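# Place the green block into the blue tray

## Task

Get the green block into the blue tray and leave it there. The robot must not topple or finish leaning, and nothing may be knocked over or pushed out of the work area; any of these fails the job.

## Robot and tools

ROBOT. A Rainbow Robotics RB-Y1: a wheeled base (two driven wheels, two rear casters, no sideways motion), a folding torso (leg with ankle, knee, hip), a head with head_camera, and two 7-joint arms, each ending in a parallel gripper with a wrist camera (left_wrist_camera, right_wrist_camera) whose case juts out sideways and can strike things. The base is 0.58 m wide, extends 0.10 m in front of the drive axle and 0.57 m behind it, and sweeps a 0.58 m radius when turning in place.

FRAMES. Base frame: origin on the floor under the middle of the drive axle, x forward, y left, z up, metres. The result lines chest, left_hand and right_hand are given in it. A hand point sits between the finger pads, 0.03 m back from the tips; fingers point along the hand's -z and close along its x. Odometry frame is the base frame where the scene began; base_odometry counts wheel turns only, so slip looks like travel, and heading is in rad, left positive.

move. One action per call, plus optional "cameras" (list of head_camera, left_wrist_camera, right_wrist_camera or all; [] for none) and "blocking" (true or omitted waits until everything rests; false returns in about 0.5 s while motion continues). Allowed combinations: base and/or joints, optionally with min_time_s or contact_limits; or target alone or with min_time_s; or contact_limits alone. No action just reports state and images.
- base: one object for the whole base, velocities held for a duration and then stopped (a relative motion, not a goal). x_m_s forward speed in m/s (0.005 to 1.5 either sign, or 0); turn_rad_s leftward turn rate in rad/s (0.02 to 1.509 either sign, or 0); for_s seconds (0.1 to 5). Distance is roughly speed times for_s; acceleration is 0.4 m/s² (turns 0.5 rad/s²), and coasting to rest can take up to about 3 s. Combined speeds are scaled down if x plus 0.27 times turn exceeds 1.5.
- joints: one flat object keyed by joint name, each value an absolute target. Torso: torso_squat_rad 0..1.2, torso_shift_rad -0.3..0.6, torso_pitch_rad -0.2..1.4 (positive bows forward), torso_yaw_rad -1.5..1.5 (positive left; raise both arms 0.2 rad outward first). Also joint sums are capped: squat+shift<=1.52, squat-shift+pitch<=1.57, shift+0.5pitch-0.4squat<=0.7, shift+0.3pitch-0.5squat<=0.39; breaking one leaves the torso off_target. Arms, per side (left_/right_): shoulder_pitch_rad ±2.356 (negative swings forward and up), shoulder_roll_rad (left 0..3.141, right -3.141..0; away from the body lifts outward), shoulder_yaw_rad ±2.094, elbow_rad -2.617..0.01 (negative bends), forearm_roll_rad ±3.141, wrist_pitch_rad -1.57..1.919, hand_roll_rad ±2.705, gripper_m 0..0.1 m opening. Head: head_pan_rad ±0.523 (left positive), head_tilt_rad -0.35..1.57 (down positive). Angles in rad.
- target: one hand only, an absolute pose: side "left"/"right", x, y, z in metres in the base frame (-3..3), quat_wxyz four numbers in the format the hand lines print. It is converted once into joint angles, so the hand travels along an arc; break long moves into steps. Status: reached (within 10 mm and 2 degrees), short (with distance), or refused (with reason). It cannot start while another move still runs.
- min_time_s: 0.1..8 s, minimum duration for arm, head and torso motions in that call.
- contact_limits: gripper squeeze current in mA, keys left_gripper_m/right_gripper_m, 200..672.5, default 672.5, persists.
To grasp, command an opening at least 0.005 m narrower than the block; off_target or done are both fine.

wait: seconds 0..10, optional cameras; returns early once running moves settle. stop: brakes all your running motions. zoom_image: camera name and region [x0,y0,x1,y1] in pixels of that camera's last image (at most 504 by 504; head 896x504, wrists 644x364). read_manual: licence text only. finished_scene: ends the scene for good; the block must stay in the tray unaided.

RESULTS. "move" is done or the worst status word. base_status/joint_status: done, moving, off_target (rested away from target, may still push), stopped, not_followed (arm held back by the self-collision check, message 'joint command not followed'), time_out, contact_stop (torso only), limit_stop_at_<name> (built-in guard, e.g. own_body parts). A time_out or contact_stop halts the whole torso group or arm group. An unplanned stop or a refusal cancels the rest of that reply's move, wait and finished_scene calls. joint_positions, lidar_m (12 distances, 30 degree sectors, first straight ahead, counter-clockwise, '-' for nothing, plane 0.23 m high), wheel_motors_off (1 when the wheels shut off after stalling, 2 s), motor_effort (wheel % with peak in brackets; above about 30 at rest suggests pushing), on_its_own, joint torques, external torques, wrist force/torque (uncalibrated), motor temperatures (MOTOR HOT at 65 °C, brake at 80 °C).

AVOID. Let the arms touch or press each other (can end the scene); keep shoulder rolls outward about 0.5 rad when both reach forward. Driving into furniture, which does not stop the base and can tip it; catching the body under a table edge. Fast bending with arms stretched ahead or loaded, and hard stops while bowed. Overloading arm joints (torque fault, 10 s freeze). Holding stretched poses long (heat). Dropping the block from height, slamming, knocking items off. Thinking time lets the scene run on.

Each tool is called as name(argument=value, ...) on one line, values as JSON.

## Session

move(joints={"head_tilt_rad":0.6}, cameras=["all"])

Scene clock: 0.73 s.
Joint torques (N m): left_arm=[-1.62 0.81 -0.25 -0.85 0.21 -0.46 -0.11] | right_arm=[-1.3 0.13 0 -0.05 0.06 -0.56 0.07]
External joint torques (N m): left_arm=[0.63 -0.09 -0.33 0.54 0.2 0.13 -0.1] | right_arm=[-0.05 1.03 0.04 0.14 0.03 -0.18 0.06]
Motor temperatures (°C): left_arm=[41 34 30 38 37 35 36] | right_arm=[39 40 28 31 40 39 39]
Wrist force (N): left_arm=[1.9 1.7 -3.7] | right_arm=[0.0 1.0 -6.1]
Wrist torque (N m): left_arm=[-0.11 0.34 0.27] | right_arm=[-0.09 0.03 -0.06]
Wrist force, peak (N): left_arm=[2.0 1.9 -4.0] | right_arm=[0.3 1.1 -6.3]
move: done
base_odometry: x=+0.000 y=+0.000 heading=+0.000
lidar_m: 2.62 2.75 2.37 2.41 2.94 2.63 2.65 2.09 1.41 1.41 2.25 2.51
base_status: not commanded
joint_positions: torso_squat_rad=+0.350 torso_shift_rad=+0.000 torso_pitch_rad=+0.000 torso_yaw_rad=+0.000 left_shoulder_pitch_rad=+0.030 left_shoulder_roll_rad=+0.020 left_shoulder_yaw_rad=+0.037 left_elbow_rad=-0.264 left_forearm_roll_rad=+0.030 left_wrist_pitch_rad=-0.006 left_hand_roll_rad=+0.032 left_gripper_m=+0.099 right_shoulder_pitch_rad=+0.024 right_shoulder_roll_rad=-0.015 right_shoulder_yaw_rad=+0.007 right_elbow_rad=-0.152 right_forearm_roll_rad=+0.000 right_wrist_pitch_rad=-0.031 right_hand_roll_rad=+0.023 right_gripper_m=+0.100 head_pan_rad=+0.000 head_tilt_rad=+0.600
joint_status: all done
wheel_motors_off: 0
motor_effort: left_wheel=+0(2) right_wheel=+0(0)
chest: x=-0.2280 y=-0.0008 z=+1.2475 quat_wxyz=(+1.000, +0.000, +0.000, +0.000) (m; base frame)
left_hand: x=-0.1202 y=+0.2412 z=+0.5712 quat_wxyz=(+0.991, +0.010, -0.121, +0.053) (m; base frame)
right_hand: x=-0.1642 y=-0.2317 z=+0.5653 quat_wxyz=(+0.997, -0.008, -0.080, +0.011) (m; base frame)
pictures: head_camera, left_wrist_camera, right_wrist_camera

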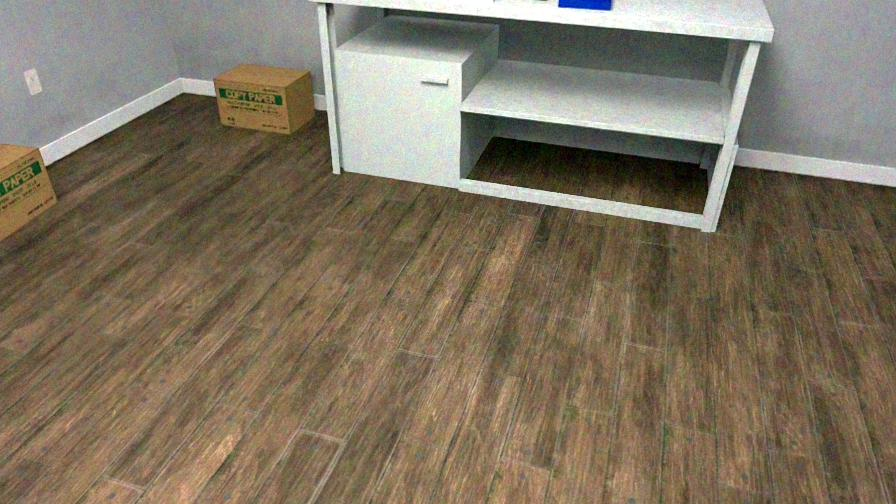

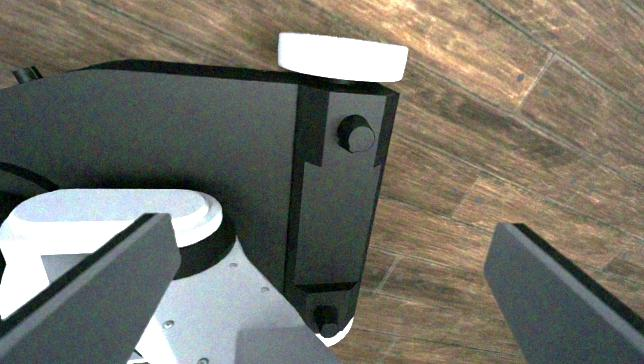

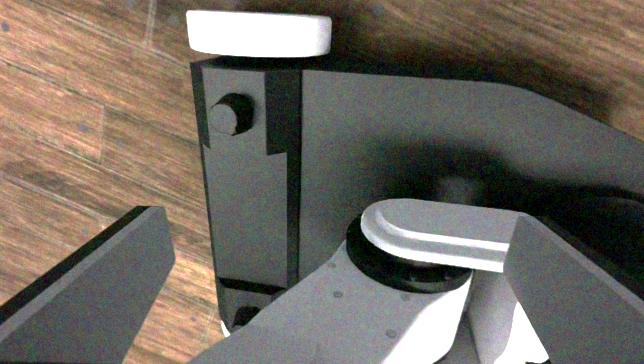

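move(joints={"head_tilt_rad":0.25}, cameras=["head_camera"])

zoom_image(camera="head_camera", region=[300, 130, 800, 380])

Scene clock: 4.67 s.
Joint torques (N m): left_arm=[-1.96 0.98 0.08 -0.95 0.19 -0.55 -0.01] | right_arm=[-1.24 -0.42 0 0.21 0.32 -0.67 0.15]
External joint torques (N m): left_arm=[0.29 0.08 0 0.44 0.18 0.04 0] | right_arm=[0.01 0.47 0.04 0.39 0.28 -0.29 0.15]
Wrist force (N): left_arm=[1.9 1.9 -3.6] | right_arm=[0.4 1.2 -5.8]
Wrist torque (N m): left_arm=[-0.13 0.35 0.27] | right_arm=[-0.11 0.10 -0.04]
Wrist force, peak (N): left_arm=[2.1 1.9 -4.0] | right_arm=[0.2 1.0 -6.5]
move: done
base_odometry: x=+0.000 y=+0.000 heading=+0.000
lidar_m: 2.62 2.75 2.39 2.41 2.95 2.64 2.65 2.09 1.40 1.39 2.24 2.52
base_status: not commanded
joint_positions: torso_squat_rad=+0.350 torso_shift_rad=+0.000 torso_pitch_rad=+0.000 torso_yaw_rad=+0.000 left_shoulder_pitch_rad=+0.030 left_shoulder_roll_rad=+0.020 left_shoulder_yaw_rad=+0.037 left_elbow_rad=-0.264 left_forearm_roll_rad=+0.030 left_wrist_pitch_rad=-0.006 left_hand_roll_rad=+0.032 left_gripper_m=+0.099 right_shoulder_pitch_rad=+0.024 right_shoulder_roll_rad=-0.015 right_shoulder_yaw_rad=+0.007 right_elbow_rad=-0.152 right_forearm_roll_rad=+0.000 right_wrist_pitch_rad=-0.031 right_hand_roll_rad=+0.023 right_gripper_m=+0.100 head_pan_rad=+0.000 head_tilt_rad=+0.250
joint_status: all done
wheel_motors_off: 0
motor_effort: left_wheel=+1(2) right_wheel=+0(0)
chest: x=-0.2280 y=-0.0008 z=+1.2475 quat_wxyz=(+1.000, +0.000, +0.000, +0.000) (m; base frame)
left_hand: x=-0.1202 y=+0.2412 z=+0.5712 quat_wxyz=(+0.991, +0.010, -0.121, +0.053) (m; base frame)
right_hand: x=-0.1642 y=-0.2317 z=+0.5653 quat_wxyz=(+0.997, -0.008, -0.080, +0.011) (m; base frame)
pictures: head_camera

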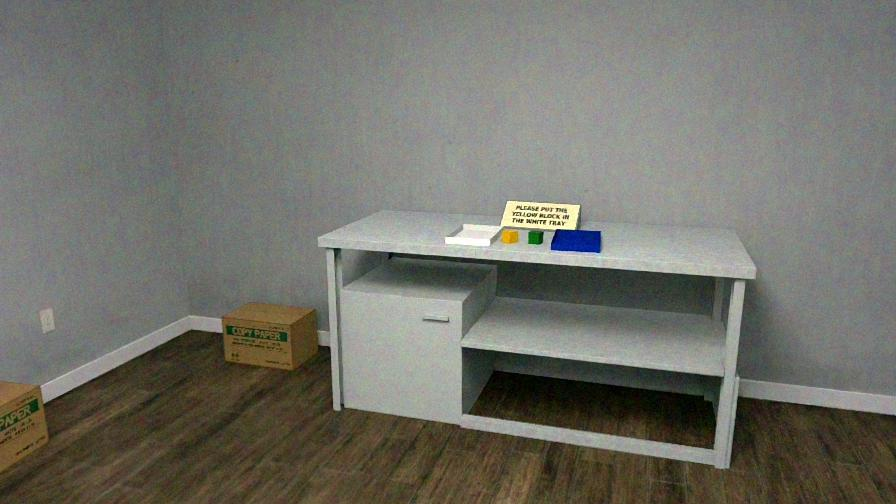

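Scaled by 1.008 from the camera's 896x504 image, which has a finer 1280x720 frame.

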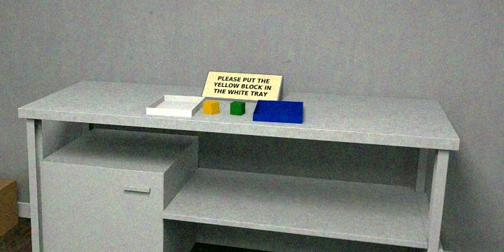

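move(base={"turn_rad_s":-0.4,"for_s":0.5})

move(base={"x_m_s":0.4,"for_s":4.5}, joints={"head_tilt_rad":0.6,"torso_squat_rad":0.25}, cameras=["head_camera"])

Scene clock: 15.07 s.
Joint torques (N m): left_arm=[-1.7 0.83 -0.2 -1.05 0.35 -0.59 -0.11] | right_arm=[-0.83 -0.27 0.04 0.27 0.25 -0.68 -0.05]
External joint torques (N m): left_arm=[0.54 -0.06 -0.28 0.33 0.34 0 -0.1] | right_arm=[0.42 0.63 0.08 0.46 0.22 -0.3 -0.06]
Wrist force (N): left_arm=[1.9 2.0 -3.7] | right_arm=[-0.1 1.3 -5.9]
Wrist torque (N m): left_arm=[-0.15 0.35 0.26] | right_arm=[-0.15 0.03 -0.03]
Wrist force, peak (N): left_arm=[1.8 2.0 -4.0] | right_arm=[0.5 1.5 -6.4]
move: done
base_odometry: x=+0.000 y=+0.000 heading=-0.124
lidar_m: 2.63 2.81 2.49 2.42 3.10 2.65 2.64 2.25 1.88 1.40 2.12 2.50
base_status: done (sent for 0.5 of 0.5 s)
joint_positions: torso_squat_rad=+0.350 torso_shift_rad=+0.000 torso_pitch_rad=+0.000 torso_yaw_rad=+0.000 left_shoulder_pitch_rad=+0.030 left_shoulder_roll_rad=+0.020 left_shoulder_yaw_rad=+0.037 left_elbow_rad=-0.264 left_forearm_roll_rad=+0.030 left_wrist_pitch_rad=-0.006 left_hand_roll_rad=+0.032 left_gripper_m=+0.099 right_shoulder_pitch_rad=+0.024 right_shoulder_roll_rad=-0.015 right_shoulder_yaw_rad=+0.007 right_elbow_rad=-0.152 right_forearm_roll_rad=+0.000 right_wrist_pitch_rad=-0.031 right_hand_roll_rad=+0.023 right_gripper_m=+0.100 head_pan_rad=+0.000 head_tilt_rad=+0.250
joint_status: not commanded
wheel_motors_off: 0
motor_effort: left_wheel=+9(21) right_wheel=-2(22)
chest: x=-0.2280 y=-0.0008 z=+1.2475 quat_wxyz=(+1.000, +0.000, +0.000, +0.000) (m; base frame)
left_hand: x=-0.1202 y=+0.2412 z=+0.5712 quat_wxyz=(+0.991, +0.010, -0.121, +0.053) (m; base frame)
right_hand: x=-0.1642 y=-0.2317 z=+0.5653 quat_wxyz=(+0.997, -0.008, -0.080, +0.011) (m; base frame)
pictures: none

Scene clock: 21.10 s.
Joint torques (N m): left_arm=[-1.33 0.91 -0.11 -0.99 0.21 -0.65 -0.12] | right_arm=[-1.07 0.04 0.42 0.12 0.38 -0.38 -0.02]
External joint torques (N m): left_arm=[0.91 0.02 -0.18 0.4 0.2 -0.07 -0.1] | right_arm=[0.17 0.93 0.46 0.31 0.35 0 -0.03]
Wrist force (N): left_arm=[1.7 1.9 -3.9] | right_arm=[0.3 1.0 -6.1]
Wrist torque (N m): left_arm=[-0.16 0.32 0.27] | right_arm=[-0.12 0.09 -0.06]
Wrist force, peak (N): left_arm=[2.1 1.9 -4.1] | right_arm=[0.1 0.9 -6.6]
move: done
base_odometry: x=+1.786 y=-0.223 heading=-0.124
lidar_m: 0.83 0.84 1.93 2.03 2.55 4.40 4.40 2.24 2.22 2.21 1.04 1.40
base_status: done (sent for 4.5 of 4.5 s)
joint_positions: torso_squat_rad=+0.250 torso_shift_rad=+0.000 torso_pitch_rad=+0.000 torso_yaw_rad=+0.000 left_shoulder_pitch_rad=+0.030 left_shoulder_roll_rad=+0.020 left_shoulder_yaw_rad=+0.037 left_elbow_rad=-0.264 left_forearm_roll_rad=+0.030 left_wrist_pitch_rad=-0.006 left_hand_roll_rad=+0.032 left_gripper_m=+0.099 right_shoulder_pitch_rad=+0.024 right_shoulder_roll_rad=-0.015 right_shoulder_yaw_rad=+0.007 right_elbow_rad=-0.152 right_forearm_roll_rad=+0.000 right_wrist_pitch_rad=-0.031 right_hand_roll_rad=+0.023 right_gripper_m=+0.100 head_pan_rad=+0.000 head_tilt_rad=+0.600
joint_status: all done
wheel_motors_off: 0
motor_effort: left_wheel=+2(27) right_wheel=-3(19)
chest: x=-0.2280 y=-0.0008 z=+1.2682 quat_wxyz=(+1.000, +0.000, +0.000, +0.000) (m; base frame)
left_hand: x=-0.1201 y=+0.2412 z=+0.5919 quat_wxyz=(+0.991, +0.010, -0.121, +0.053) (m; base frame)
right_hand: x=-0.1642 y=-0.2318 z=+0.5860 quat_wxyz=(+0.997, -0.008, -0.080, +0.011) (m; base frame)
pictures: head_camera

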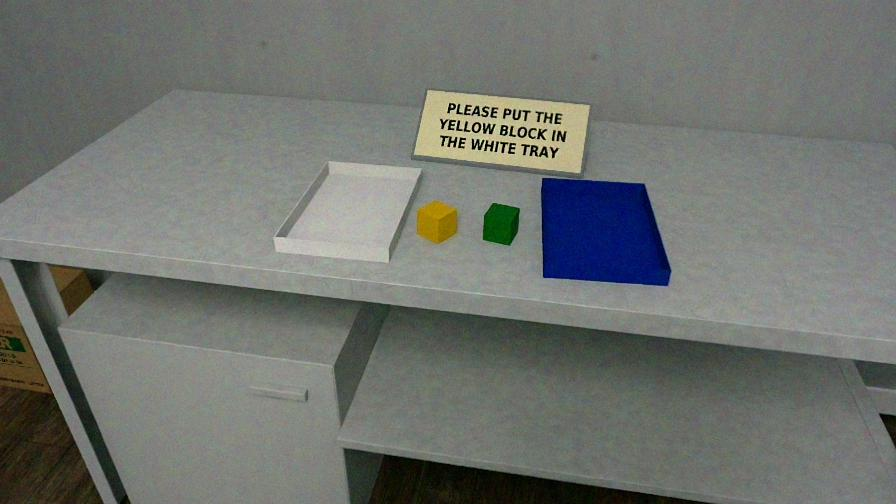

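move(target={"side":"right","x":0.2,"y":-0.28,"z":1.08,"quat_wxyz":[1,0,0,0]}, min_time_s=2)

move(base={"x_m_s":0.2,"for_s":1.75}, joints={"head_tilt_rad":0.6,"torso_pitch_rad":0.35}, cameras=["all"])

Scene clock: 35.10 s.
Joint torques (N m): left_arm=[-1.35 0.83 -0.22 -0.77 0.14 -0.53 -0.2] | right_arm=[-18.39 -9.44 -7.41 -5.32 0.6 -0.3 -0.02]
External joint torques (N m): left_arm=[0.89 -0.07 -0.3 0.62 0.13 0.05 -0.18] | right_arm=[1.77 1.63 0.78 -0.69 0.37 -0.27 -0.02]
Wrist force (N): left_arm=[1.8 1.8 -3.9] | right_arm=[1.1 0.7 -5.8]
Wrist torque (N m): left_arm=[-0.14 0.33 0.28] | right_arm=[-0.07 0.12 0.07]
Wrist force, peak (N): left_arm=[1.9 2.1 -4.1] | right_arm=[-0.3 1.6 -6.6]
move: done
base_odometry: x=+1.786 y=-0.223 heading=-0.124
lidar_m: 0.83 0.85 1.96 2.02 2.54 4.41 4.40 2.23 2.22 2.20 1.03 1.41
base_status: not commanded
joint_positions: torso_squat_rad=+0.250 torso_shift_rad=+0.000 torso_pitch_rad=+0.000 torso_yaw_rad=+0.000 left_shoulder_pitch_rad=+0.030 left_shoulder_roll_rad=+0.020 left_shoulder_yaw_rad=+0.037 left_elbow_rad=-0.264 left_forearm_roll_rad=+0.030 left_wrist_pitch_rad=-0.006 left_hand_roll_rad=+0.032 left_gripper_m=+0.099 right_shoulder_pitch_rad=-0.794 right_shoulder_roll_rad=-0.804 right_shoulder_yaw_rad=+0.408 right_elbow_rad=-1.489 right_forearm_roll_rad=-1.045 right_wrist_pitch_rad=+1.919 right_hand_roll_rad=-0.516 right_gripper_m=+0.100 head_pan_rad=+0.000 head_tilt_rad=+0.600
joint_status: all done
wheel_motors_off: 0
motor_effort: left_wheel=+2(2) right_wheel=-3(3)
chest: x=-0.2280 y=-0.0008 z=+1.2682 quat_wxyz=(+1.000, +0.000, +0.000, +0.000) (m; base frame)
left_hand: x=-0.1201 y=+0.2412 z=+0.5919 quat_wxyz=(+0.991, +0.010, -0.121, +0.053) (m; base frame)
right_hand: x=+0.2001 y=-0.2801 z=+1.0802 quat_wxyz=(+1.000, +0.000, +0.000, +0.000) (m; base frame)
right_hand_status: reached (checked arc, planned for 2.0 s): 0 mm and 0.1 deg off.
pictures: none

Scene clock: 37.93 s.
Joint torques (N m): left_arm=[7.97 0.91 -0.09 3.12 0.14 0.22 -0.14] | right_arm=[-14.33 -9.97 -7.1 -5.89 0.26 0.48 0.01]
External joint torques (N m): left_arm=[0.6 -0.03 -0.27 0.73 0.14 0.12 -0.15] | right_arm=[1.25 1.72 0.28 -0.65 0.33 -0.08 0.03]
Wrist force (N): left_arm=[4.0 1.8 -3.8] | right_arm=[3.1 0.9 -5.6]
Wrist torque (N m): left_arm=[-0.12 0.45 0.24] | right_arm=[-0.12 0.22 0.10]
Wrist force, peak (N): left_arm=[4.2 1.7 -4.2] | right_arm=[3.3 0.8 -6.0]
move: done
base_odometry: x=+2.137 y=-0.266 heading=-0.123
lidar_m: 0.62 0.48 0.74 1.99 2.33 4.27 4.76 2.52 2.29 0.89 0.93 1.06
base_status: done (sent for 1.77 of 1.77 s)
joint_positions: torso_squat_rad=+0.250 torso_shift_rad=+0.000 torso_pitch_rad=+0.350 torso_yaw_rad=+0.000 left_shoulder_pitch_rad=+0.030 left_shoulder_roll_rad=+0.020 left_shoulder_yaw_rad=+0.037 left_elbow_rad=-0.264 left_forearm_roll_rad=+0.030 left_wrist_pitch_rad=-0.006 left_hand_roll_rad=+0.032 left_gripper_m=+0.099 right_shoulder_pitch_rad=-0.794 right_shoulder_roll_rad=-0.804 right_shoulder_yaw_rad=+0.408 right_elbow_rad=-1.489 right_forearm_roll_rad=-1.045 right_wrist_pitch_rad=+1.919 right_hand_roll_rad=-0.516 right_gripper_m=+0.100 head_pan_rad=+0.000 head_tilt_rad=+0.600
joint_status: all done
wheel_motors_off: 0
motor_effort: left_wheel=+1(17) right_wheel=-3(22)
chest: x=-0.1219 y=-0.0008 z=+1.2494 quat_wxyz=(+0.985, +0.000, +0.174, +0.000) (m; base frame)
left_hand: x=-0.2526 y=+0.2412 z=+0.5772 quat_wxyz=(+0.997, +0.019, +0.053, +0.050) (m; base frame)
right_hand: x=+0.2158 y=-0.2800 z=+0.9260 quat_wxyz=(+0.985, +0.000, +0.174, +0.000) (m; base frame)
pictures: head_camera, left_wrist_camera, right_wrist_camera

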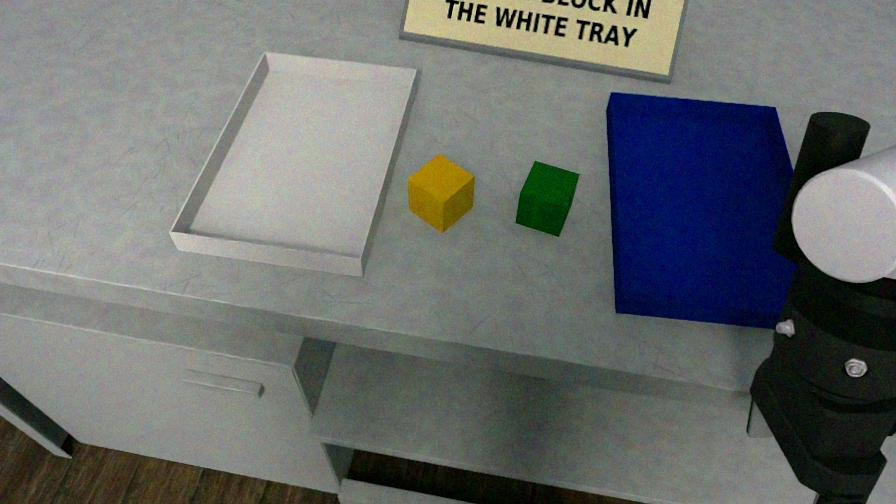

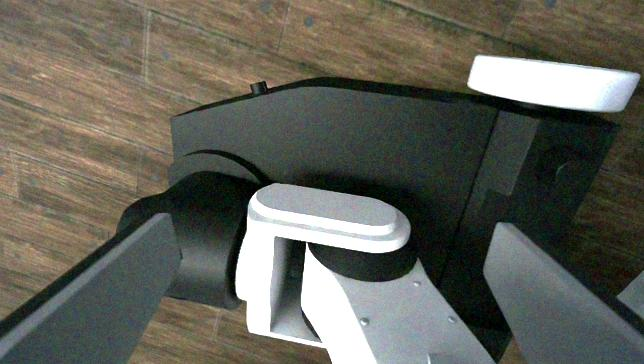

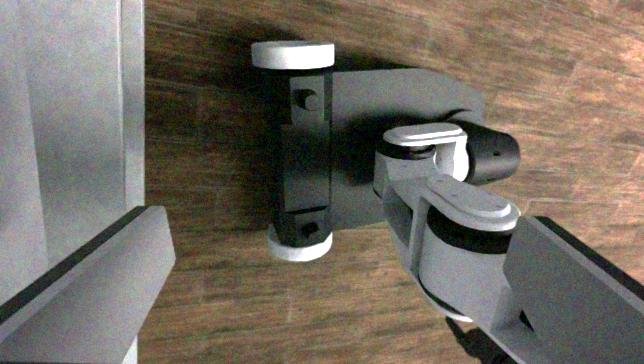

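move(target={"side":"right","x":0.28,"y":-0.25,"z":1.08,"quat_wxyz":[0.982,0,0,-0.189]})

move(target={"side":"right","x":0.515,"y":-0.113,"z":1.02,"quat_wxyz":[0.982,0,0,-0.189]}, cameras=["all"])

Scene clock: 47.93 s.
Joint torques (N m): left_arm=[7.82 0.92 -0.03 3.17 0.25 0.14 -0.05] | right_arm=[-15.06 -9.31 -8.91 -3.05 0.65 -0.15 0.4]
External joint torques (N m): left_arm=[0.45 -0.01 -0.21 0.78 0.25 0.03 -0.05] | right_arm=[1.9 2.52 0.38 -0.01 0.44 -0.14 0.4]
Wrist force (N): left_arm=[3.8 1.6 -4.2] | right_arm=[0.9 0.7 -6.4]
Wrist torque (N m): left_arm=[-0.11 0.42 0.24] | right_arm=[-0.11 0.08 0.05]
Wrist force, peak (N): left_arm=[4.2 1.7 -4.1] | right_arm=[2.3 1.2 -7.5]
move: done
base_odometry: x=+2.137 y=-0.266 heading=-0.123
lidar_m: 0.64 0.50 0.74 2.00 2.34 4.25 4.75 2.52 2.29 0.90 0.93 1.05
base_status: not commanded
joint_positions: torso_squat_rad=+0.250 torso_shift_rad=+0.000 torso_pitch_rad=+0.350 torso_yaw_rad=+0.000 left_shoulder_pitch_rad=+0.030 left_shoulder_roll_rad=+0.020 left_shoulder_yaw_rad=+0.037 left_elbow_rad=-0.264 left_forearm_roll_rad=+0.030 left_wrist_pitch_rad=-0.006 left_hand_roll_rad=+0.032 left_gripper_m=+0.099 right_shoulder_pitch_rad=-1.045 right_shoulder_roll_rad=-1.040 right_shoulder_yaw_rad=+0.404 right_elbow_rad=-1.822 right_forearm_roll_rad=-1.257 right_wrist_pitch_rad=+1.919 right_hand_roll_rad=-1.190 right_gripper_m=+0.100 head_pan_rad=+0.000 head_tilt_rad=+0.600
joint_status: all done
wheel_motors_off: 0
motor_effort: left_wheel=+1(2) right_wheel=-2(3)
chest: x=-0.1219 y=-0.0008 z=+1.2494 quat_wxyz=(+0.985, +0.000, +0.174, +0.000) (m; base frame)
left_hand: x=-0.2526 y=+0.2412 z=+0.5772 quat_wxyz=(+0.997, +0.019, +0.053, +0.050) (m; base frame)
right_hand: x=+0.2801 y=-0.2505 z=+1.0802 quat_wxyz=(+0.982, +0.001, -0.001, -0.190) (m; base frame)
right_hand_status: reached (checked arc, planned for 0.7 s): 1 mm and 0.2 deg off.
pictures: none

Scene clock: 50.20 s.
Joint torques (N m): left_arm=[7.31 0.51 -0.02 3.02 0.2 0.11 -0.02] | right_arm=[-24.02 -8.06 -1.08 -4.94 0.74 -0.9 -0.33]
External joint torques (N m): left_arm=[-0.06 -0.42 -0.19 0.63 0.2 0.01 -0.03] | right_arm=[2.75 0.62 0.76 0.81 0.41 -0.09 -0.35]
Wrist force (N): left_arm=[3.9 1.5 -4.0] | right_arm=[-1.0 -0.4 -5.3]
Wrist torque (N m): left_arm=[-0.09 0.44 0.25] | right_arm=[-0.07 -0.02 -0.14]
Wrist force, peak (N): left_arm=[4.1 1.6 -4.3] | right_arm=[-0.1 -0.7 -6.7]
move: short
base_odometry: x=+2.137 y=-0.266 heading=-0.123
lidar_m: 0.63 0.48 0.74 2.00 2.33 4.27 4.75 2.51 2.29 0.89 0.94 1.06
base_status: not commanded
joint_positions: torso_squat_rad=+0.250 torso_shift_rad=+0.000 torso_pitch_rad=+0.350 torso_yaw_rad=+0.000 left_shoulder_pitch_rad=+0.030 left_shoulder_roll_rad=+0.020 left_shoulder_yaw_rad=+0.037 left_elbow_rad=-0.264 left_forearm_roll_rad=+0.030 left_wrist_pitch_rad=-0.006 left_hand_roll_rad=+0.032 left_gripper_m=+0.099 right_shoulder_pitch_rad=-1.687 right_shoulder_roll_rad=-0.319 right_shoulder_yaw_rad=+0.605 right_elbow_rad=-0.267 right_forearm_roll_rad=-0.849 right_wrist_pitch_rad=+1.082 right_hand_roll_rad=-0.679 right_gripper_m=+0.100 head_pan_rad=+0.000 head_tilt_rad=+0.600
joint_status: all done
wheel_motors_off: 0
motor_effort: left_wheel=+2(2) right_wheel=-3(4)
chest: x=-0.1219 y=-0.0008 z=+1.2494 quat_wxyz=(+0.985, +0.000, +0.174, +0.000) (m; base frame)
left_hand: x=-0.2527 y=+0.2412 z=+0.5772 quat_wxyz=(+0.997, +0.019, +0.053, +0.050) (m; base frame)
right_hand: x=+0.5143 y=-0.1129 z=+1.0204 quat_wxyz=(+0.962, +0.072, -0.188, -0.185) (m; base frame)
right_hand_status: short (checked arc, as near as the solve gets, planned for 1.4 s): 1 mm and 23.2 deg off. The place is met; only the turn is off.
pictures: head_camera, left_wrist_camera, right_wrist_camera

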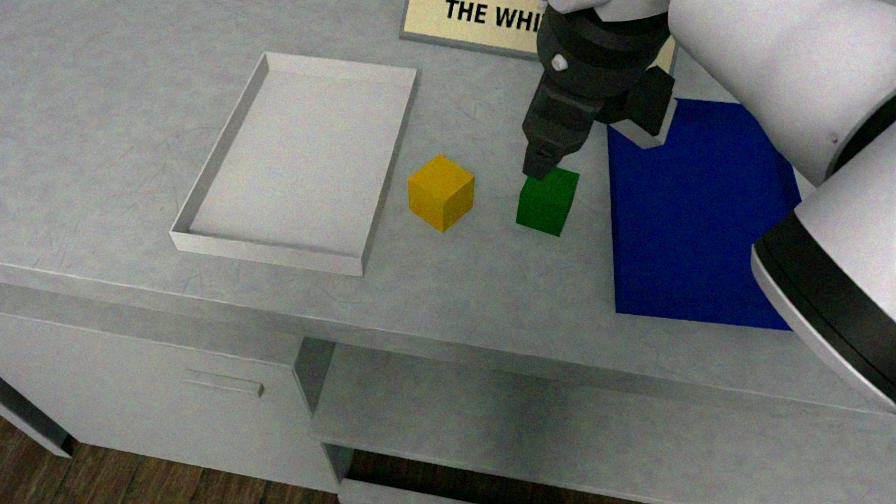

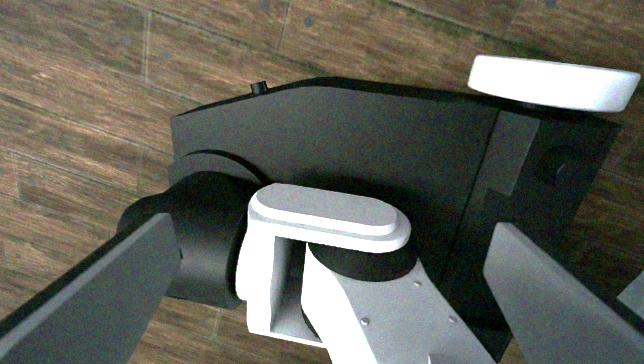

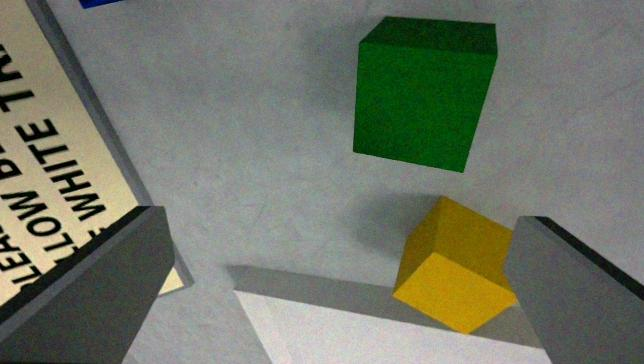

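move(target={"side":"right","x":0.28,"y":-0.25,"z":1.12,"quat_wxyz":[0.982,0,0,-0.189]})

move(base={"x_m_s":0.15,"for_s":0.8}, joints={"torso_pitch_rad":0.6,"head_tilt_rad":0.45})

move(target={"side":"right","x":0.38,"y":-0.13,"z":1.02,"quat_wxyz":[0.982,0,0,-0.189]}, cameras=["head_camera","right_wrist_camera"])

Scene clock: 56.77 s.
Joint torques (N m): left_arm=[7.19 0.98 -0.04 3.08 0.17 0.14 0] | right_arm=[-17.77 -6.51 -10.85 1.5 0.62 -0.29 0.14]
External joint torques (N m): left_arm=[-0.17 0.04 -0.22 0.69 0.16 0.04 0] | right_arm=[-0.78 1.14 -0.61 -0.19 0.4 -0.29 0.14]
Wrist force (N): left_arm=[3.9 1.9 -4.2] | right_arm=[1.5 1.3 -6.2]
Wrist torque (N m): left_arm=[-0.14 0.44 0.23] | right_arm=[-0.14 0.18 0.06]
Wrist force, peak (N): left_arm=[4.0 1.9 -4.3] | right_arm=[-2.1 -0.6 -6.6]
move: done
base_odometry: x=+2.137 y=-0.266 heading=-0.123
lidar_m: 0.62 0.49 0.73 2.01 2.32 4.25 4.75 2.52 2.28 0.88 0.93 1.05
base_status: not commanded
joint_positions: torso_squat_rad=+0.250 torso_shift_rad=+0.000 torso_pitch_rad=+0.350 torso_yaw_rad=+0.000 left_shoulder_pitch_rad=+0.030 left_shoulder_roll_rad=+0.020 left_shoulder_yaw_rad=+0.037 left_elbow_rad=-0.264 left_forearm_roll_rad=+0.030 left_wrist_pitch_rad=-0.006 left_hand_roll_rad=+0.032 left_gripper_m=+0.099 right_shoulder_pitch_rad=-1.758 right_shoulder_roll_rad=-1.417 right_shoulder_yaw_rad=+1.332 right_elbow_rad=-1.812 right_forearm_roll_rad=-1.751 right_wrist_pitch_rad=+1.449 right_hand_roll_rad=-1.230 right_gripper_m=+0.100 head_pan_rad=+0.000 head_tilt_rad=+0.600
joint_status: all done
wheel_motors_off: 0
motor_effort: left_wheel=+2(3) right_wheel=-2(4)
chest: x=-0.1219 y=-0.0008 z=+1.2494 quat_wxyz=(+0.985, +0.000, +0.174, +0.000) (m; base frame)
left_hand: x=-0.2527 y=+0.2412 z=+0.5772 quat_wxyz=(+0.997, +0.019, +0.053, +0.050) (m; base frame)
right_hand: x=+0.2799 y=-0.2498 z=+1.1202 quat_wxyz=(+0.982, +0.001, +0.002, -0.188) (m; base frame)
right_hand_status: reached (checked arc, planned for 1.4 s): 0 mm and 0.3 deg off.
pictures: none

Scene clock: 58.57 s.
Joint torques (N m): left_arm=[13.96 1.14 -0.49 5.85 0.28 0.54 -0.1] | right_arm=[-15.74 -8.89 -10.53 0.02 0.33 -0.06 0.23]
External joint torques (N m): left_arm=[0.21 0.24 -0.72 0.93 0.28 -0.05 -0.12] | right_arm=[0.24 0.59 -0.83 -0.14 0.5 -0.39 0.24]
Wrist force (N): left_arm=[5.7 1.5 -3.5] | right_arm=[2.5 1.4 -5.8]
Wrist torque (N m): left_arm=[-0.08 0.55 0.21] | right_arm=[-0.14 0.17 0.10]
Wrist force, peak (N): left_arm=[5.7 1.6 -3.6] | right_arm=[3.0 1.5 -6.5]
move: done
base_odometry: x=+2.256 y=-0.281 heading=-0.123
lidar_m: 0.56 0.37 0.53 2.00 2.37 4.22 4.87 2.63 2.33 0.88 0.98 0.93
base_status: done (sent for 0.8 of 0.8 s)
joint_positions: torso_squat_rad=+0.250 torso_shift_rad=+0.000 torso_pitch_rad=+0.600 torso_yaw_rad=+0.000 left_shoulder_pitch_rad=+0.030 left_shoulder_roll_rad=+0.020 left_shoulder_yaw_rad=+0.037 left_elbow_rad=-0.264 left_forearm_roll_rad=+0.030 left_wrist_pitch_rad=-0.006 left_hand_roll_rad=+0.032 left_gripper_m=+0.099 right_shoulder_pitch_rad=-1.758 right_shoulder_roll_rad=-1.417 right_shoulder_yaw_rad=+1.332 right_elbow_rad=-1.812 right_forearm_roll_rad=-1.751 right_wrist_pitch_rad=+1.449 right_hand_roll_rad=-1.230 right_gripper_m=+0.100 head_pan_rad=+0.000 head_tilt_rad=+0.450
joint_status: all done
wheel_motors_off: 0
motor_effort: left_wheel=+2(17) right_wheel=-4(22)
chest: x=-0.0533 y=-0.0008 z=+1.2141 quat_wxyz=(+0.955, +0.000, +0.295, +0.000) (m; base frame)
left_hand: x=-0.3463 y=+0.2412 z=+0.5952 quat_wxyz=(+0.983, +0.025, +0.177, +0.047) (m; base frame)
right_hand: x=+0.3042 y=-0.2496 z=+0.9896 quat_wxyz=(+0.974, -0.022, +0.124, -0.187) (m; base frame)
pictures: none

Scene clock: 60.07 s.
Joint torques (N m): left_arm=[13.36 1.14 -0.18 5.89 0.22 0.64 -0.11] | right_arm=[-18.85 -7.35 -11.23 1.02 0.39 -0.01 0.39]
External joint torques (N m): left_arm=[-0.39 0.24 -0.41 0.96 0.22 0.05 -0.13] | right_arm=[1.52 0.06 -0.8 0.91 0.18 -0.01 0.39]
Wrist force (N): left_arm=[5.7 1.7 -3.5] | right_arm=[1.3 1.1 -6.5]
Wrist torque (N m): left_arm=[-0.12 0.55 0.22] | right_arm=[-0.11 0.08 0.10]
Wrist force, peak (N): left_arm=[5.7 1.8 -3.8] | right_arm=[1.1 2.4 -6.7]
move: done
base_odometry: x=+2.256 y=-0.281 heading=-0.123
lidar_m: 0.56 0.37 0.53 2.01 2.36 4.21 4.87 2.60 2.33 0.88 0.98 0.93
base_status: not commanded
joint_positions: torso_squat_rad=+0.250 torso_shift_rad=+0.000 torso_pitch_rad=+0.600 torso_yaw_rad=+0.000 left_shoulder_pitch_rad=+0.030 left_shoulder_roll_rad=+0.020 left_shoulder_yaw_rad=+0.037 left_elbow_rad=-0.264 left_forearm_roll_rad=+0.030 left_wrist_pitch_rad=-0.006 left_hand_roll_rad=+0.032 left_gripper_m=+0.099 right_shoulder_pitch_rad=-1.939 right_shoulder_roll_rad=-1.090 right_shoulder_yaw_rad=+1.295 right_elbow_rad=-1.691 right_forearm_roll_rad=-1.565 right_wrist_pitch_rad=+1.462 right_hand_roll_rad=-1.497 right_gripper_m=+0.100 head_pan_rad=+0.000 head_tilt_rad=+0.450
joint_status: all done
wheel_motors_off: 0
motor_effort: left_wheel=+2(3) right_wheel=-4(5)
chest: x=-0.0533 y=-0.0008 z=+1.2141 quat_wxyz=(+0.955, +0.000, +0.296, +0.000) (m; base frame)
left_hand: x=-0.3464 y=+0.2412 z=+0.5952 quat_wxyz=(+0.983, +0.025, +0.177, +0.047) (m; base frame)
right_hand: x=+0.3800 y=-0.1298 z=+1.0201 quat_wxyz=(+0.982, +0.000, +0.000, -0.189) (m; base frame)
right_hand_status: reached (checked arc, planned for 0.7 s): 0 mm and 0.0 deg off.
pictures: head_camera, right_wrist_camera

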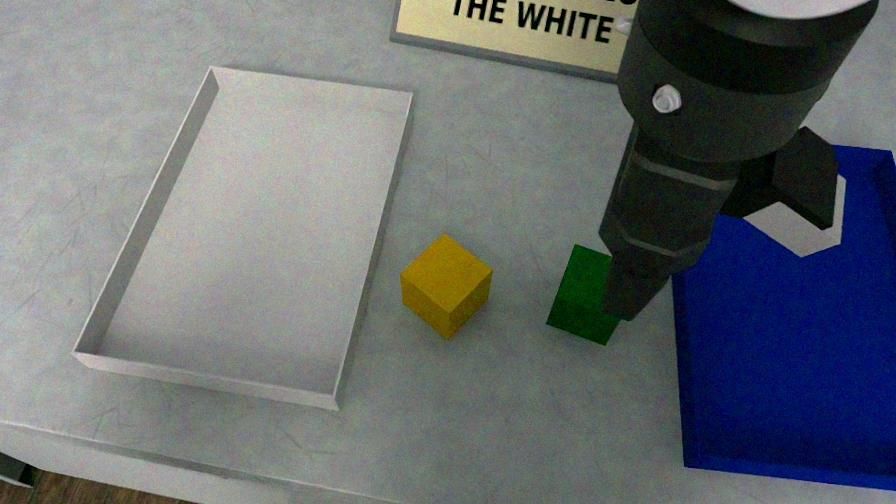

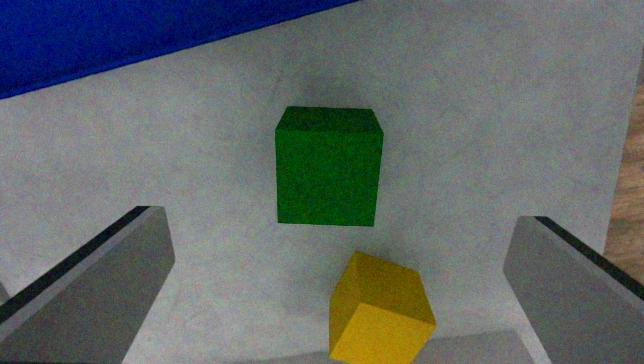

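move(target={"side":"right","x":0.385,"y":-0.107,"z":0.96,"quat_wxyz":[0.982,0,0,-0.189]}, cameras=["head_camera","right_wrist_camera"])

Scene clock: 67.53 s.
Joint torques (N m): left_arm=[13.59 0.88 0.1 5.79 0.12 0.54 0.02] | right_arm=[-20.99 -7.06 -11.43 0.25 0.53 -0.07 -0.24]
External joint torques (N m): left_arm=[-0.16 -0.01 -0.13 0.86 0.12 -0.06 0] | right_arm=[0.19 0.4 -1.28 0.81 0.32 -0.07 -0.24]
Wrist force (N): left_arm=[5.4 1.7 -3.9] | right_arm=[1.2 1.6 -6.1]
Wrist torque (N m): left_arm=[-0.11 0.53 0.21] | right_arm=[-0.22 0.12 0.11]
Wrist force, peak (N): left_arm=[5.8 1.9 -3.7] | right_arm=[1.4 1.4 -7.7]
move: done
base_odometry: x=+2.256 y=-0.281 heading=-0.123
lidar_m: 0.57 0.39 0.52 2.01 2.37 4.21 4.87 2.62 2.31 0.88 0.99 0.93
base_status: not commanded
joint_positions: torso_squat_rad=+0.250 torso_shift_rad=+0.000 torso_pitch_rad=+0.600 torso_yaw_rad=+0.000 left_shoulder_pitch_rad=+0.030 left_shoulder_roll_rad=+0.020 left_shoulder_yaw_rad=+0.037 left_elbow_rad=-0.264 left_forearm_roll_rad=+0.030 left_wrist_pitch_rad=-0.006 left_hand_roll_rad=+0.032 left_gripper_m=+0.099 right_shoulder_pitch_rad=-1.864 right_shoulder_roll_rad=-0.960 right_shoulder_yaw_rad=+1.354 right_elbow_rad=-1.585 right_forearm_roll_rad=-1.466 right_wrist_pitch_rad=+1.363 right_hand_roll_rad=-1.509 right_gripper_m=+0.100 head_pan_rad=+0.000 head_tilt_rad=+0.450
joint_status: all done
wheel_motors_off: 0
motor_effort: left_wheel=+2(3) right_wheel=-4(4)
chest: x=-0.0533 y=-0.0008 z=+1.2141 quat_wxyz=(+0.955, +0.000, +0.296, +0.000) (m; base frame)
left_hand: x=-0.3464 y=+0.2412 z=+0.5952 quat_wxyz=(+0.983, +0.025, +0.177, +0.047) (m; base frame)
right_hand: x=+0.3843 y=-0.1073 z=+0.9603 quat_wxyz=(+0.982, +0.000, -0.001, -0.189) (m; base frame)
right_hand_status: reached (checked arc, planned for 0.4 s): 1 mm and 0.1 deg off.
pictures: head_camera, right_wrist_camera

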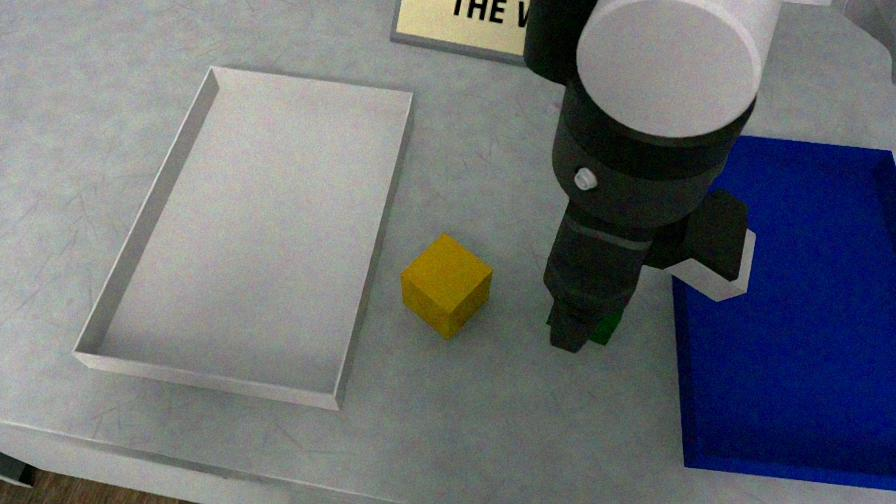

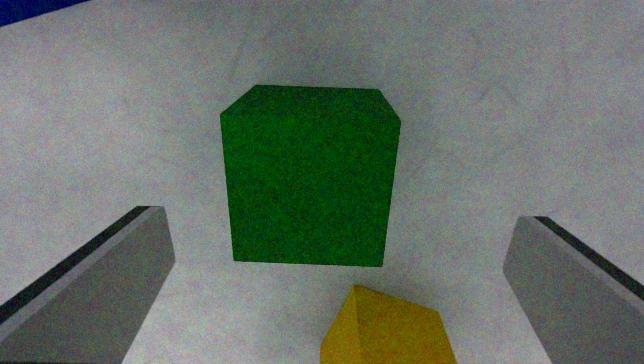

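move(target={"side":"right","x":0.3835,"y":-0.1175,"z":0.917,"quat_wxyz":[0.982,0,0,-0.189]}, min_time_s=1.2, cameras=["right_wrist_camera"])

move(joints={"right_gripper_m":0.03}, cameras=["right_wrist_camera"])

Scene clock: 74.13 s.
Joint torques (N m): left_arm=[13.68 0.93 -0.03 5.68 0.28 0.77 -0.05] | right_arm=[-18.64 -6.31 -9.62 0.24 0.86 -0.58 0.28]
External joint torques (N m): left_arm=[-0.07 0.03 -0.26 0.75 0.28 0.17 -0.08] | right_arm=[2.32 1.4 0.18 1.13 0.65 -0.58 0.28]
Wrist force (N): left_arm=[5.4 1.5 -3.4] | right_arm=[1.0 1.3 -5.2]
Wrist torque (N m): left_arm=[-0.09 0.52 0.22] | right_arm=[-0.18 0.11 -0.10]
Wrist force, peak (N): left_arm=[5.8 1.6 -3.8] | right_arm=[1.0 2.0 -6.4]
move: done
base_odometry: x=+2.256 y=-0.281 heading=-0.123
lidar_m: 0.58 0.38 0.52 2.01 2.39 4.21 4.87 2.61 2.31 0.87 0.97 0.91
base_status: not commanded
joint_positions: torso_squat_rad=+0.250 torso_shift_rad=+0.000 torso_pitch_rad=+0.600 torso_yaw_rad=+0.000 left_shoulder_pitch_rad=+0.030 left_shoulder_roll_rad=+0.020 left_shoulder_yaw_rad=+0.037 left_elbow_rad=-0.264 left_forearm_roll_rad=+0.030 left_wrist_pitch_rad=-0.006 left_hand_roll_rad=+0.032 left_gripper_m=+0.099 right_shoulder_pitch_rad=-1.789 right_shoulder_roll_rad=-0.938 right_shoulder_yaw_rad=+1.391 right_elbow_rad=-1.537 right_forearm_roll_rad=-1.410 right_wrist_pitch_rad=+1.278 right_hand_roll_rad=-1.480 right_gripper_m=+0.100 head_pan_rad=+0.000 head_tilt_rad=+0.450
joint_status: all done
wheel_motors_off: 0
motor_effort: left_wheel=+2(3) right_wheel=-4(4)
chest: x=-0.0533 y=-0.0008 z=+1.2141 quat_wxyz=(+0.955, +0.000, +0.296, +0.000) (m; base frame)
left_hand: x=-0.3464 y=+0.2412 z=+0.5952 quat_wxyz=(+0.983, +0.025, +0.177, +0.047) (m; base frame)
right_hand: x=+0.3835 y=-0.1175 z=+0.9174 quat_wxyz=(+0.982, +0.000, +0.000, -0.189) (m; base frame)
right_hand_status: reached (checked arc, planned for 1.2 s): 0 mm and 0.1 deg off.
pictures: right_wrist_camera

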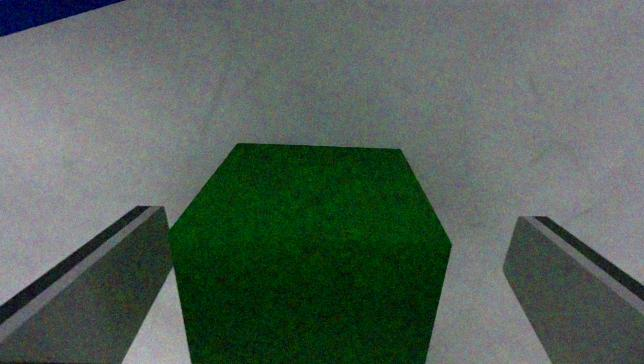

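Scene clock: 75.47 s.
Joint torques (N m): left_arm=[13.4 0.91 0.22 5.72 0.17 0.73 0.01] | right_arm=[-18.19 -5.39 -9.18 0.06 0.51 -0.44 0.2]
External joint torques (N m): left_arm=[-0.35 0.01 -0.01 0.79 0.17 0.13 -0.01] | right_arm=[2.78 2.31 0.62 0.95 0.3 -0.44 0.2]
Wrist force (N): left_arm=[5.6 1.5 -3.8] | right_arm=[0.9 0.8 -5.8]
Wrist torque (N m): left_arm=[-0.09 0.55 0.21] | right_arm=[-0.13 0.07 -0.10]
Wrist force, peak (N): left_arm=[5.6 1.7 -3.9] | right_arm=[1.2 1.1 -6.3]
move: off_target
base_odometry: x=+2.256 y=-0.281 heading=-0.123
lidar_m: 0.56 0.37 0.52 2.00 2.37 4.23 4.86 2.60 2.32 0.89 0.98 0.94
base_status: not commanded
joint_positions: torso_squat_rad=+0.250 torso_shift_rad=+0.000 torso_pitch_rad=+0.600 torso_yaw_rad=+0.000 left_shoulder_pitch_rad=+0.030 left_shoulder_roll_rad=+0.020 left_shoulder_yaw_rad=+0.037 left_elbow_rad=-0.264 left_forearm_roll_rad=+0.030 left_wrist_pitch_rad=-0.006 left_hand_roll_rad=+0.032 left_gripper_m=+0.099 right_shoulder_pitch_rad=-1.789 right_shoulder_roll_rad=-0.938 right_shoulder_yaw_rad=+1.391 right_elbow_rad=-1.537 right_forearm_roll_rad=-1.410 right_wrist_pitch_rad=+1.278 right_hand_roll_rad=-1.480 right_gripper_m=+0.049 head_pan_rad=+0.000 head_tilt_rad=+0.450
joint_status: right_gripper_m off_target (ended at +0.049, target +0.030)
wheel_motors_off: 0
motor_effort: left_wheel=+2(3) right_wheel=-4(4)
chest: x=-0.0533 y=-0.0008 z=+1.2141 quat_wxyz=(+0.955, +0.000, +0.296, +0.000) (m; base frame)
left_hand: x=-0.3464 y=+0.2412 z=+0.5952 quat_wxyz=(+0.983, +0.025, +0.177, +0.047) (m; base frame)
right_hand: x=+0.3835 y=-0.1175 z=+0.9174 quat_wxyz=(+0.982, +0.000, +0.000, -0.189) (m; base frame)
pictures: right_wrist_camera

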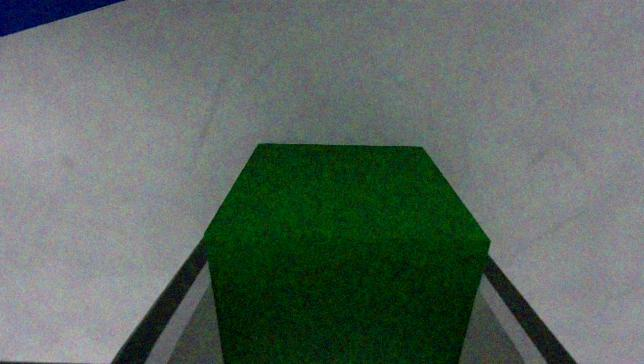

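move(target={"side":"right","x":0.3835,"y":-0.125,"z":0.99,"quat_wxyz":[0.982,0,0,-0.189]})

move(target={"side":"right","x":0.385,"y":-0.28,"z":0.98,"quat_wxyz":[0.982,0,0,-0.189]}, min_time_s=1.5, cameras=["head_camera","right_wrist_camera"])

Scene clock: 78.77 s.
Joint torques (N m): left_arm=[13.31 1.08 0.03 5.62 0.1 0.71 0.07] | right_arm=[-19.29 -6.01 -10.26 -1.07 0.58 -0.32 -0.23]
External joint torques (N m): left_arm=[-0.43 0.18 -0.21 0.69 0.1 0.11 0.05] | right_arm=[1.42 1.56 0.06 -0.86 0.37 -0.33 -0.22]
Wrist force (N): left_arm=[5.5 1.6 -3.7] | right_arm=[0.9 1.5 -6.8]
Wrist torque (N m): left_arm=[-0.10 0.52 0.22] | right_arm=[-0.22 0.04 0.08]
Wrist force, peak (N): left_arm=[5.7 1.7 -3.7] | right_arm=[0.9 1.2 -8.9]
move: done
base_odometry: x=+2.256 y=-0.281 heading=-0.123
lidar_m: 0.57 0.39 0.52 2.01 2.39 4.22 4.85 2.62 2.32 0.88 0.98 0.94
base_status: not commanded
joint_positions: torso_squat_rad=+0.250 torso_shift_rad=+0.000 torso_pitch_rad=+0.600 torso_yaw_rad=+0.000 left_shoulder_pitch_rad=+0.030 left_shoulder_roll_rad=+0.020 left_shoulder_yaw_rad=+0.037 left_elbow_rad=-0.264 left_forearm_roll_rad=+0.030 left_wrist_pitch_rad=-0.006 left_hand_roll_rad=+0.032 left_gripper_m=+0.099 right_shoulder_pitch_rad=-1.897 right_shoulder_roll_rad=-1.042 right_shoulder_yaw_rad=+1.327 right_elbow_rad=-1.644 right_forearm_roll_rad=-1.517 right_wrist_pitch_rad=+1.407 right_hand_roll_rad=-1.489 right_gripper_m=+0.049 head_pan_rad=+0.000 head_tilt_rad=+0.450
joint_status: all done
wheel_motors_off: 0
motor_effort: left_wheel=+2(3) right_wheel=-3(4)
chest: x=-0.0533 y=-0.0008 z=+1.2141 quat_wxyz=(+0.955, +0.000, +0.295, +0.000) (m; base frame)
left_hand: x=-0.3464 y=+0.2412 z=+0.5952 quat_wxyz=(+0.983, +0.025, +0.177, +0.047) (m; base frame)
right_hand: x=+0.3838 y=-0.1249 z=+0.9898 quat_wxyz=(+0.982, +0.000, +0.000, -0.189) (m; base frame)
right_hand_status: reached (checked arc, planned for 0.4 s): 0 mm and 0.0 deg off.
pictures: none

Scene clock: 80.60 s.
Joint torques (N m): left_arm=[13.55 0.78 -0.14 5.57 0.15 0.61 -0.12] | right_arm=[-15 -9.73 -10.81 -0.55 0.21 -0.4 0.12]
External joint torques (N m): left_arm=[-0.2 -0.13 -0.37 0.65 0.15 0.02 -0.14] | right_arm=[1.88 0.68 -0.71 -1.12 -0.02 -0.39 0.12]
Wrist force (N): left_arm=[5.6 1.5 -3.9] | right_arm=[0.6 1.5 -6.7]
Wrist torque (N m): left_arm=[-0.08 0.54 0.21] | right_arm=[-0.17 0.02 -0.11]
Wrist force, peak (N): left_arm=[5.6 1.6 -3.9] | right_arm=[1.1 2.0 -7.5]
move: done
base_odometry: x=+2.256 y=-0.281 heading=-0.123
lidar_m: 0.57 0.39 0.52 2.00 2.37 4.20 4.87 2.62 2.33 0.87 0.97 0.94
base_status: not commanded
joint_positions: torso_squat_rad=+0.250 torso_shift_rad=+0.000 torso_pitch_rad=+0.600 torso_yaw_rad=+0.000 left_shoulder_pitch_rad=+0.030 left_shoulder_roll_rad=+0.020 left_shoulder_yaw_rad=+0.037 left_elbow_rad=-0.264 left_forearm_roll_rad=+0.030 left_wrist_pitch_rad=-0.006 left_hand_roll_rad=+0.032 left_gripper_m=+0.099 right_shoulder_pitch_rad=-1.745 right_shoulder_roll_rad=-1.420 right_shoulder_yaw_rad=+1.326 right_elbow_rad=-1.679 right_forearm_roll_rad=-1.577 right_wrist_pitch_rad=+1.282 right_hand_roll_rad=-1.133 right_gripper_m=+0.049 head_pan_rad=+0.000 head_tilt_rad=+0.450
joint_status: all done
wheel_motors_off: 0
motor_effort: left_wheel=+1(3) right_wheel=-3(3)
chest: x=-0.0533 y=-0.0008 z=+1.2141 quat_wxyz=(+0.955, +0.000, +0.295, +0.000) (m; base frame)
left_hand: x=-0.3464 y=+0.2412 z=+0.5952 quat_wxyz=(+0.983, +0.025, +0.177, +0.047) (m; base frame)
right_hand: x=+0.3848 y=-0.2803 z=+0.9807 quat_wxyz=(+0.982, -0.002, -0.004, -0.190) (m; base frame)
right_hand_status: reached (checked arc, planned for 1.5 s): 1 mm and 0.5 deg off.
pictures: head_camera, right_wrist_camera

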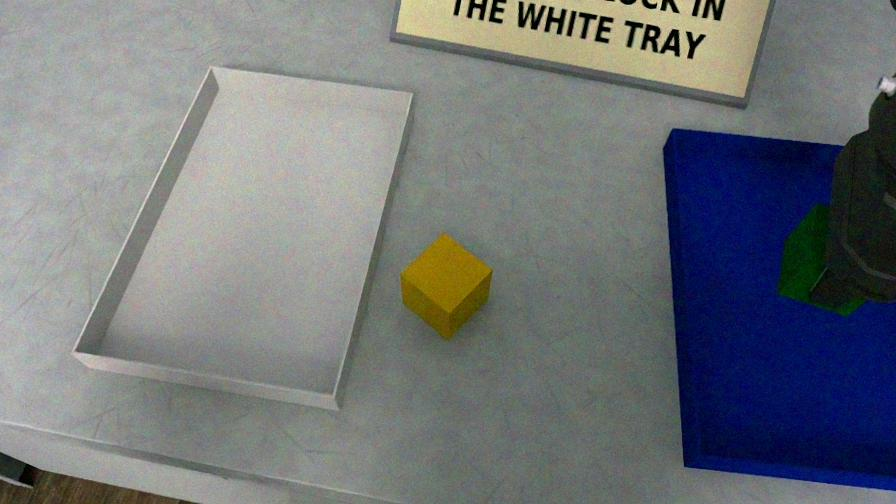

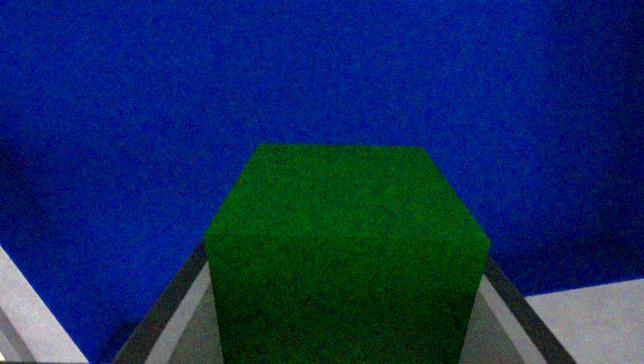

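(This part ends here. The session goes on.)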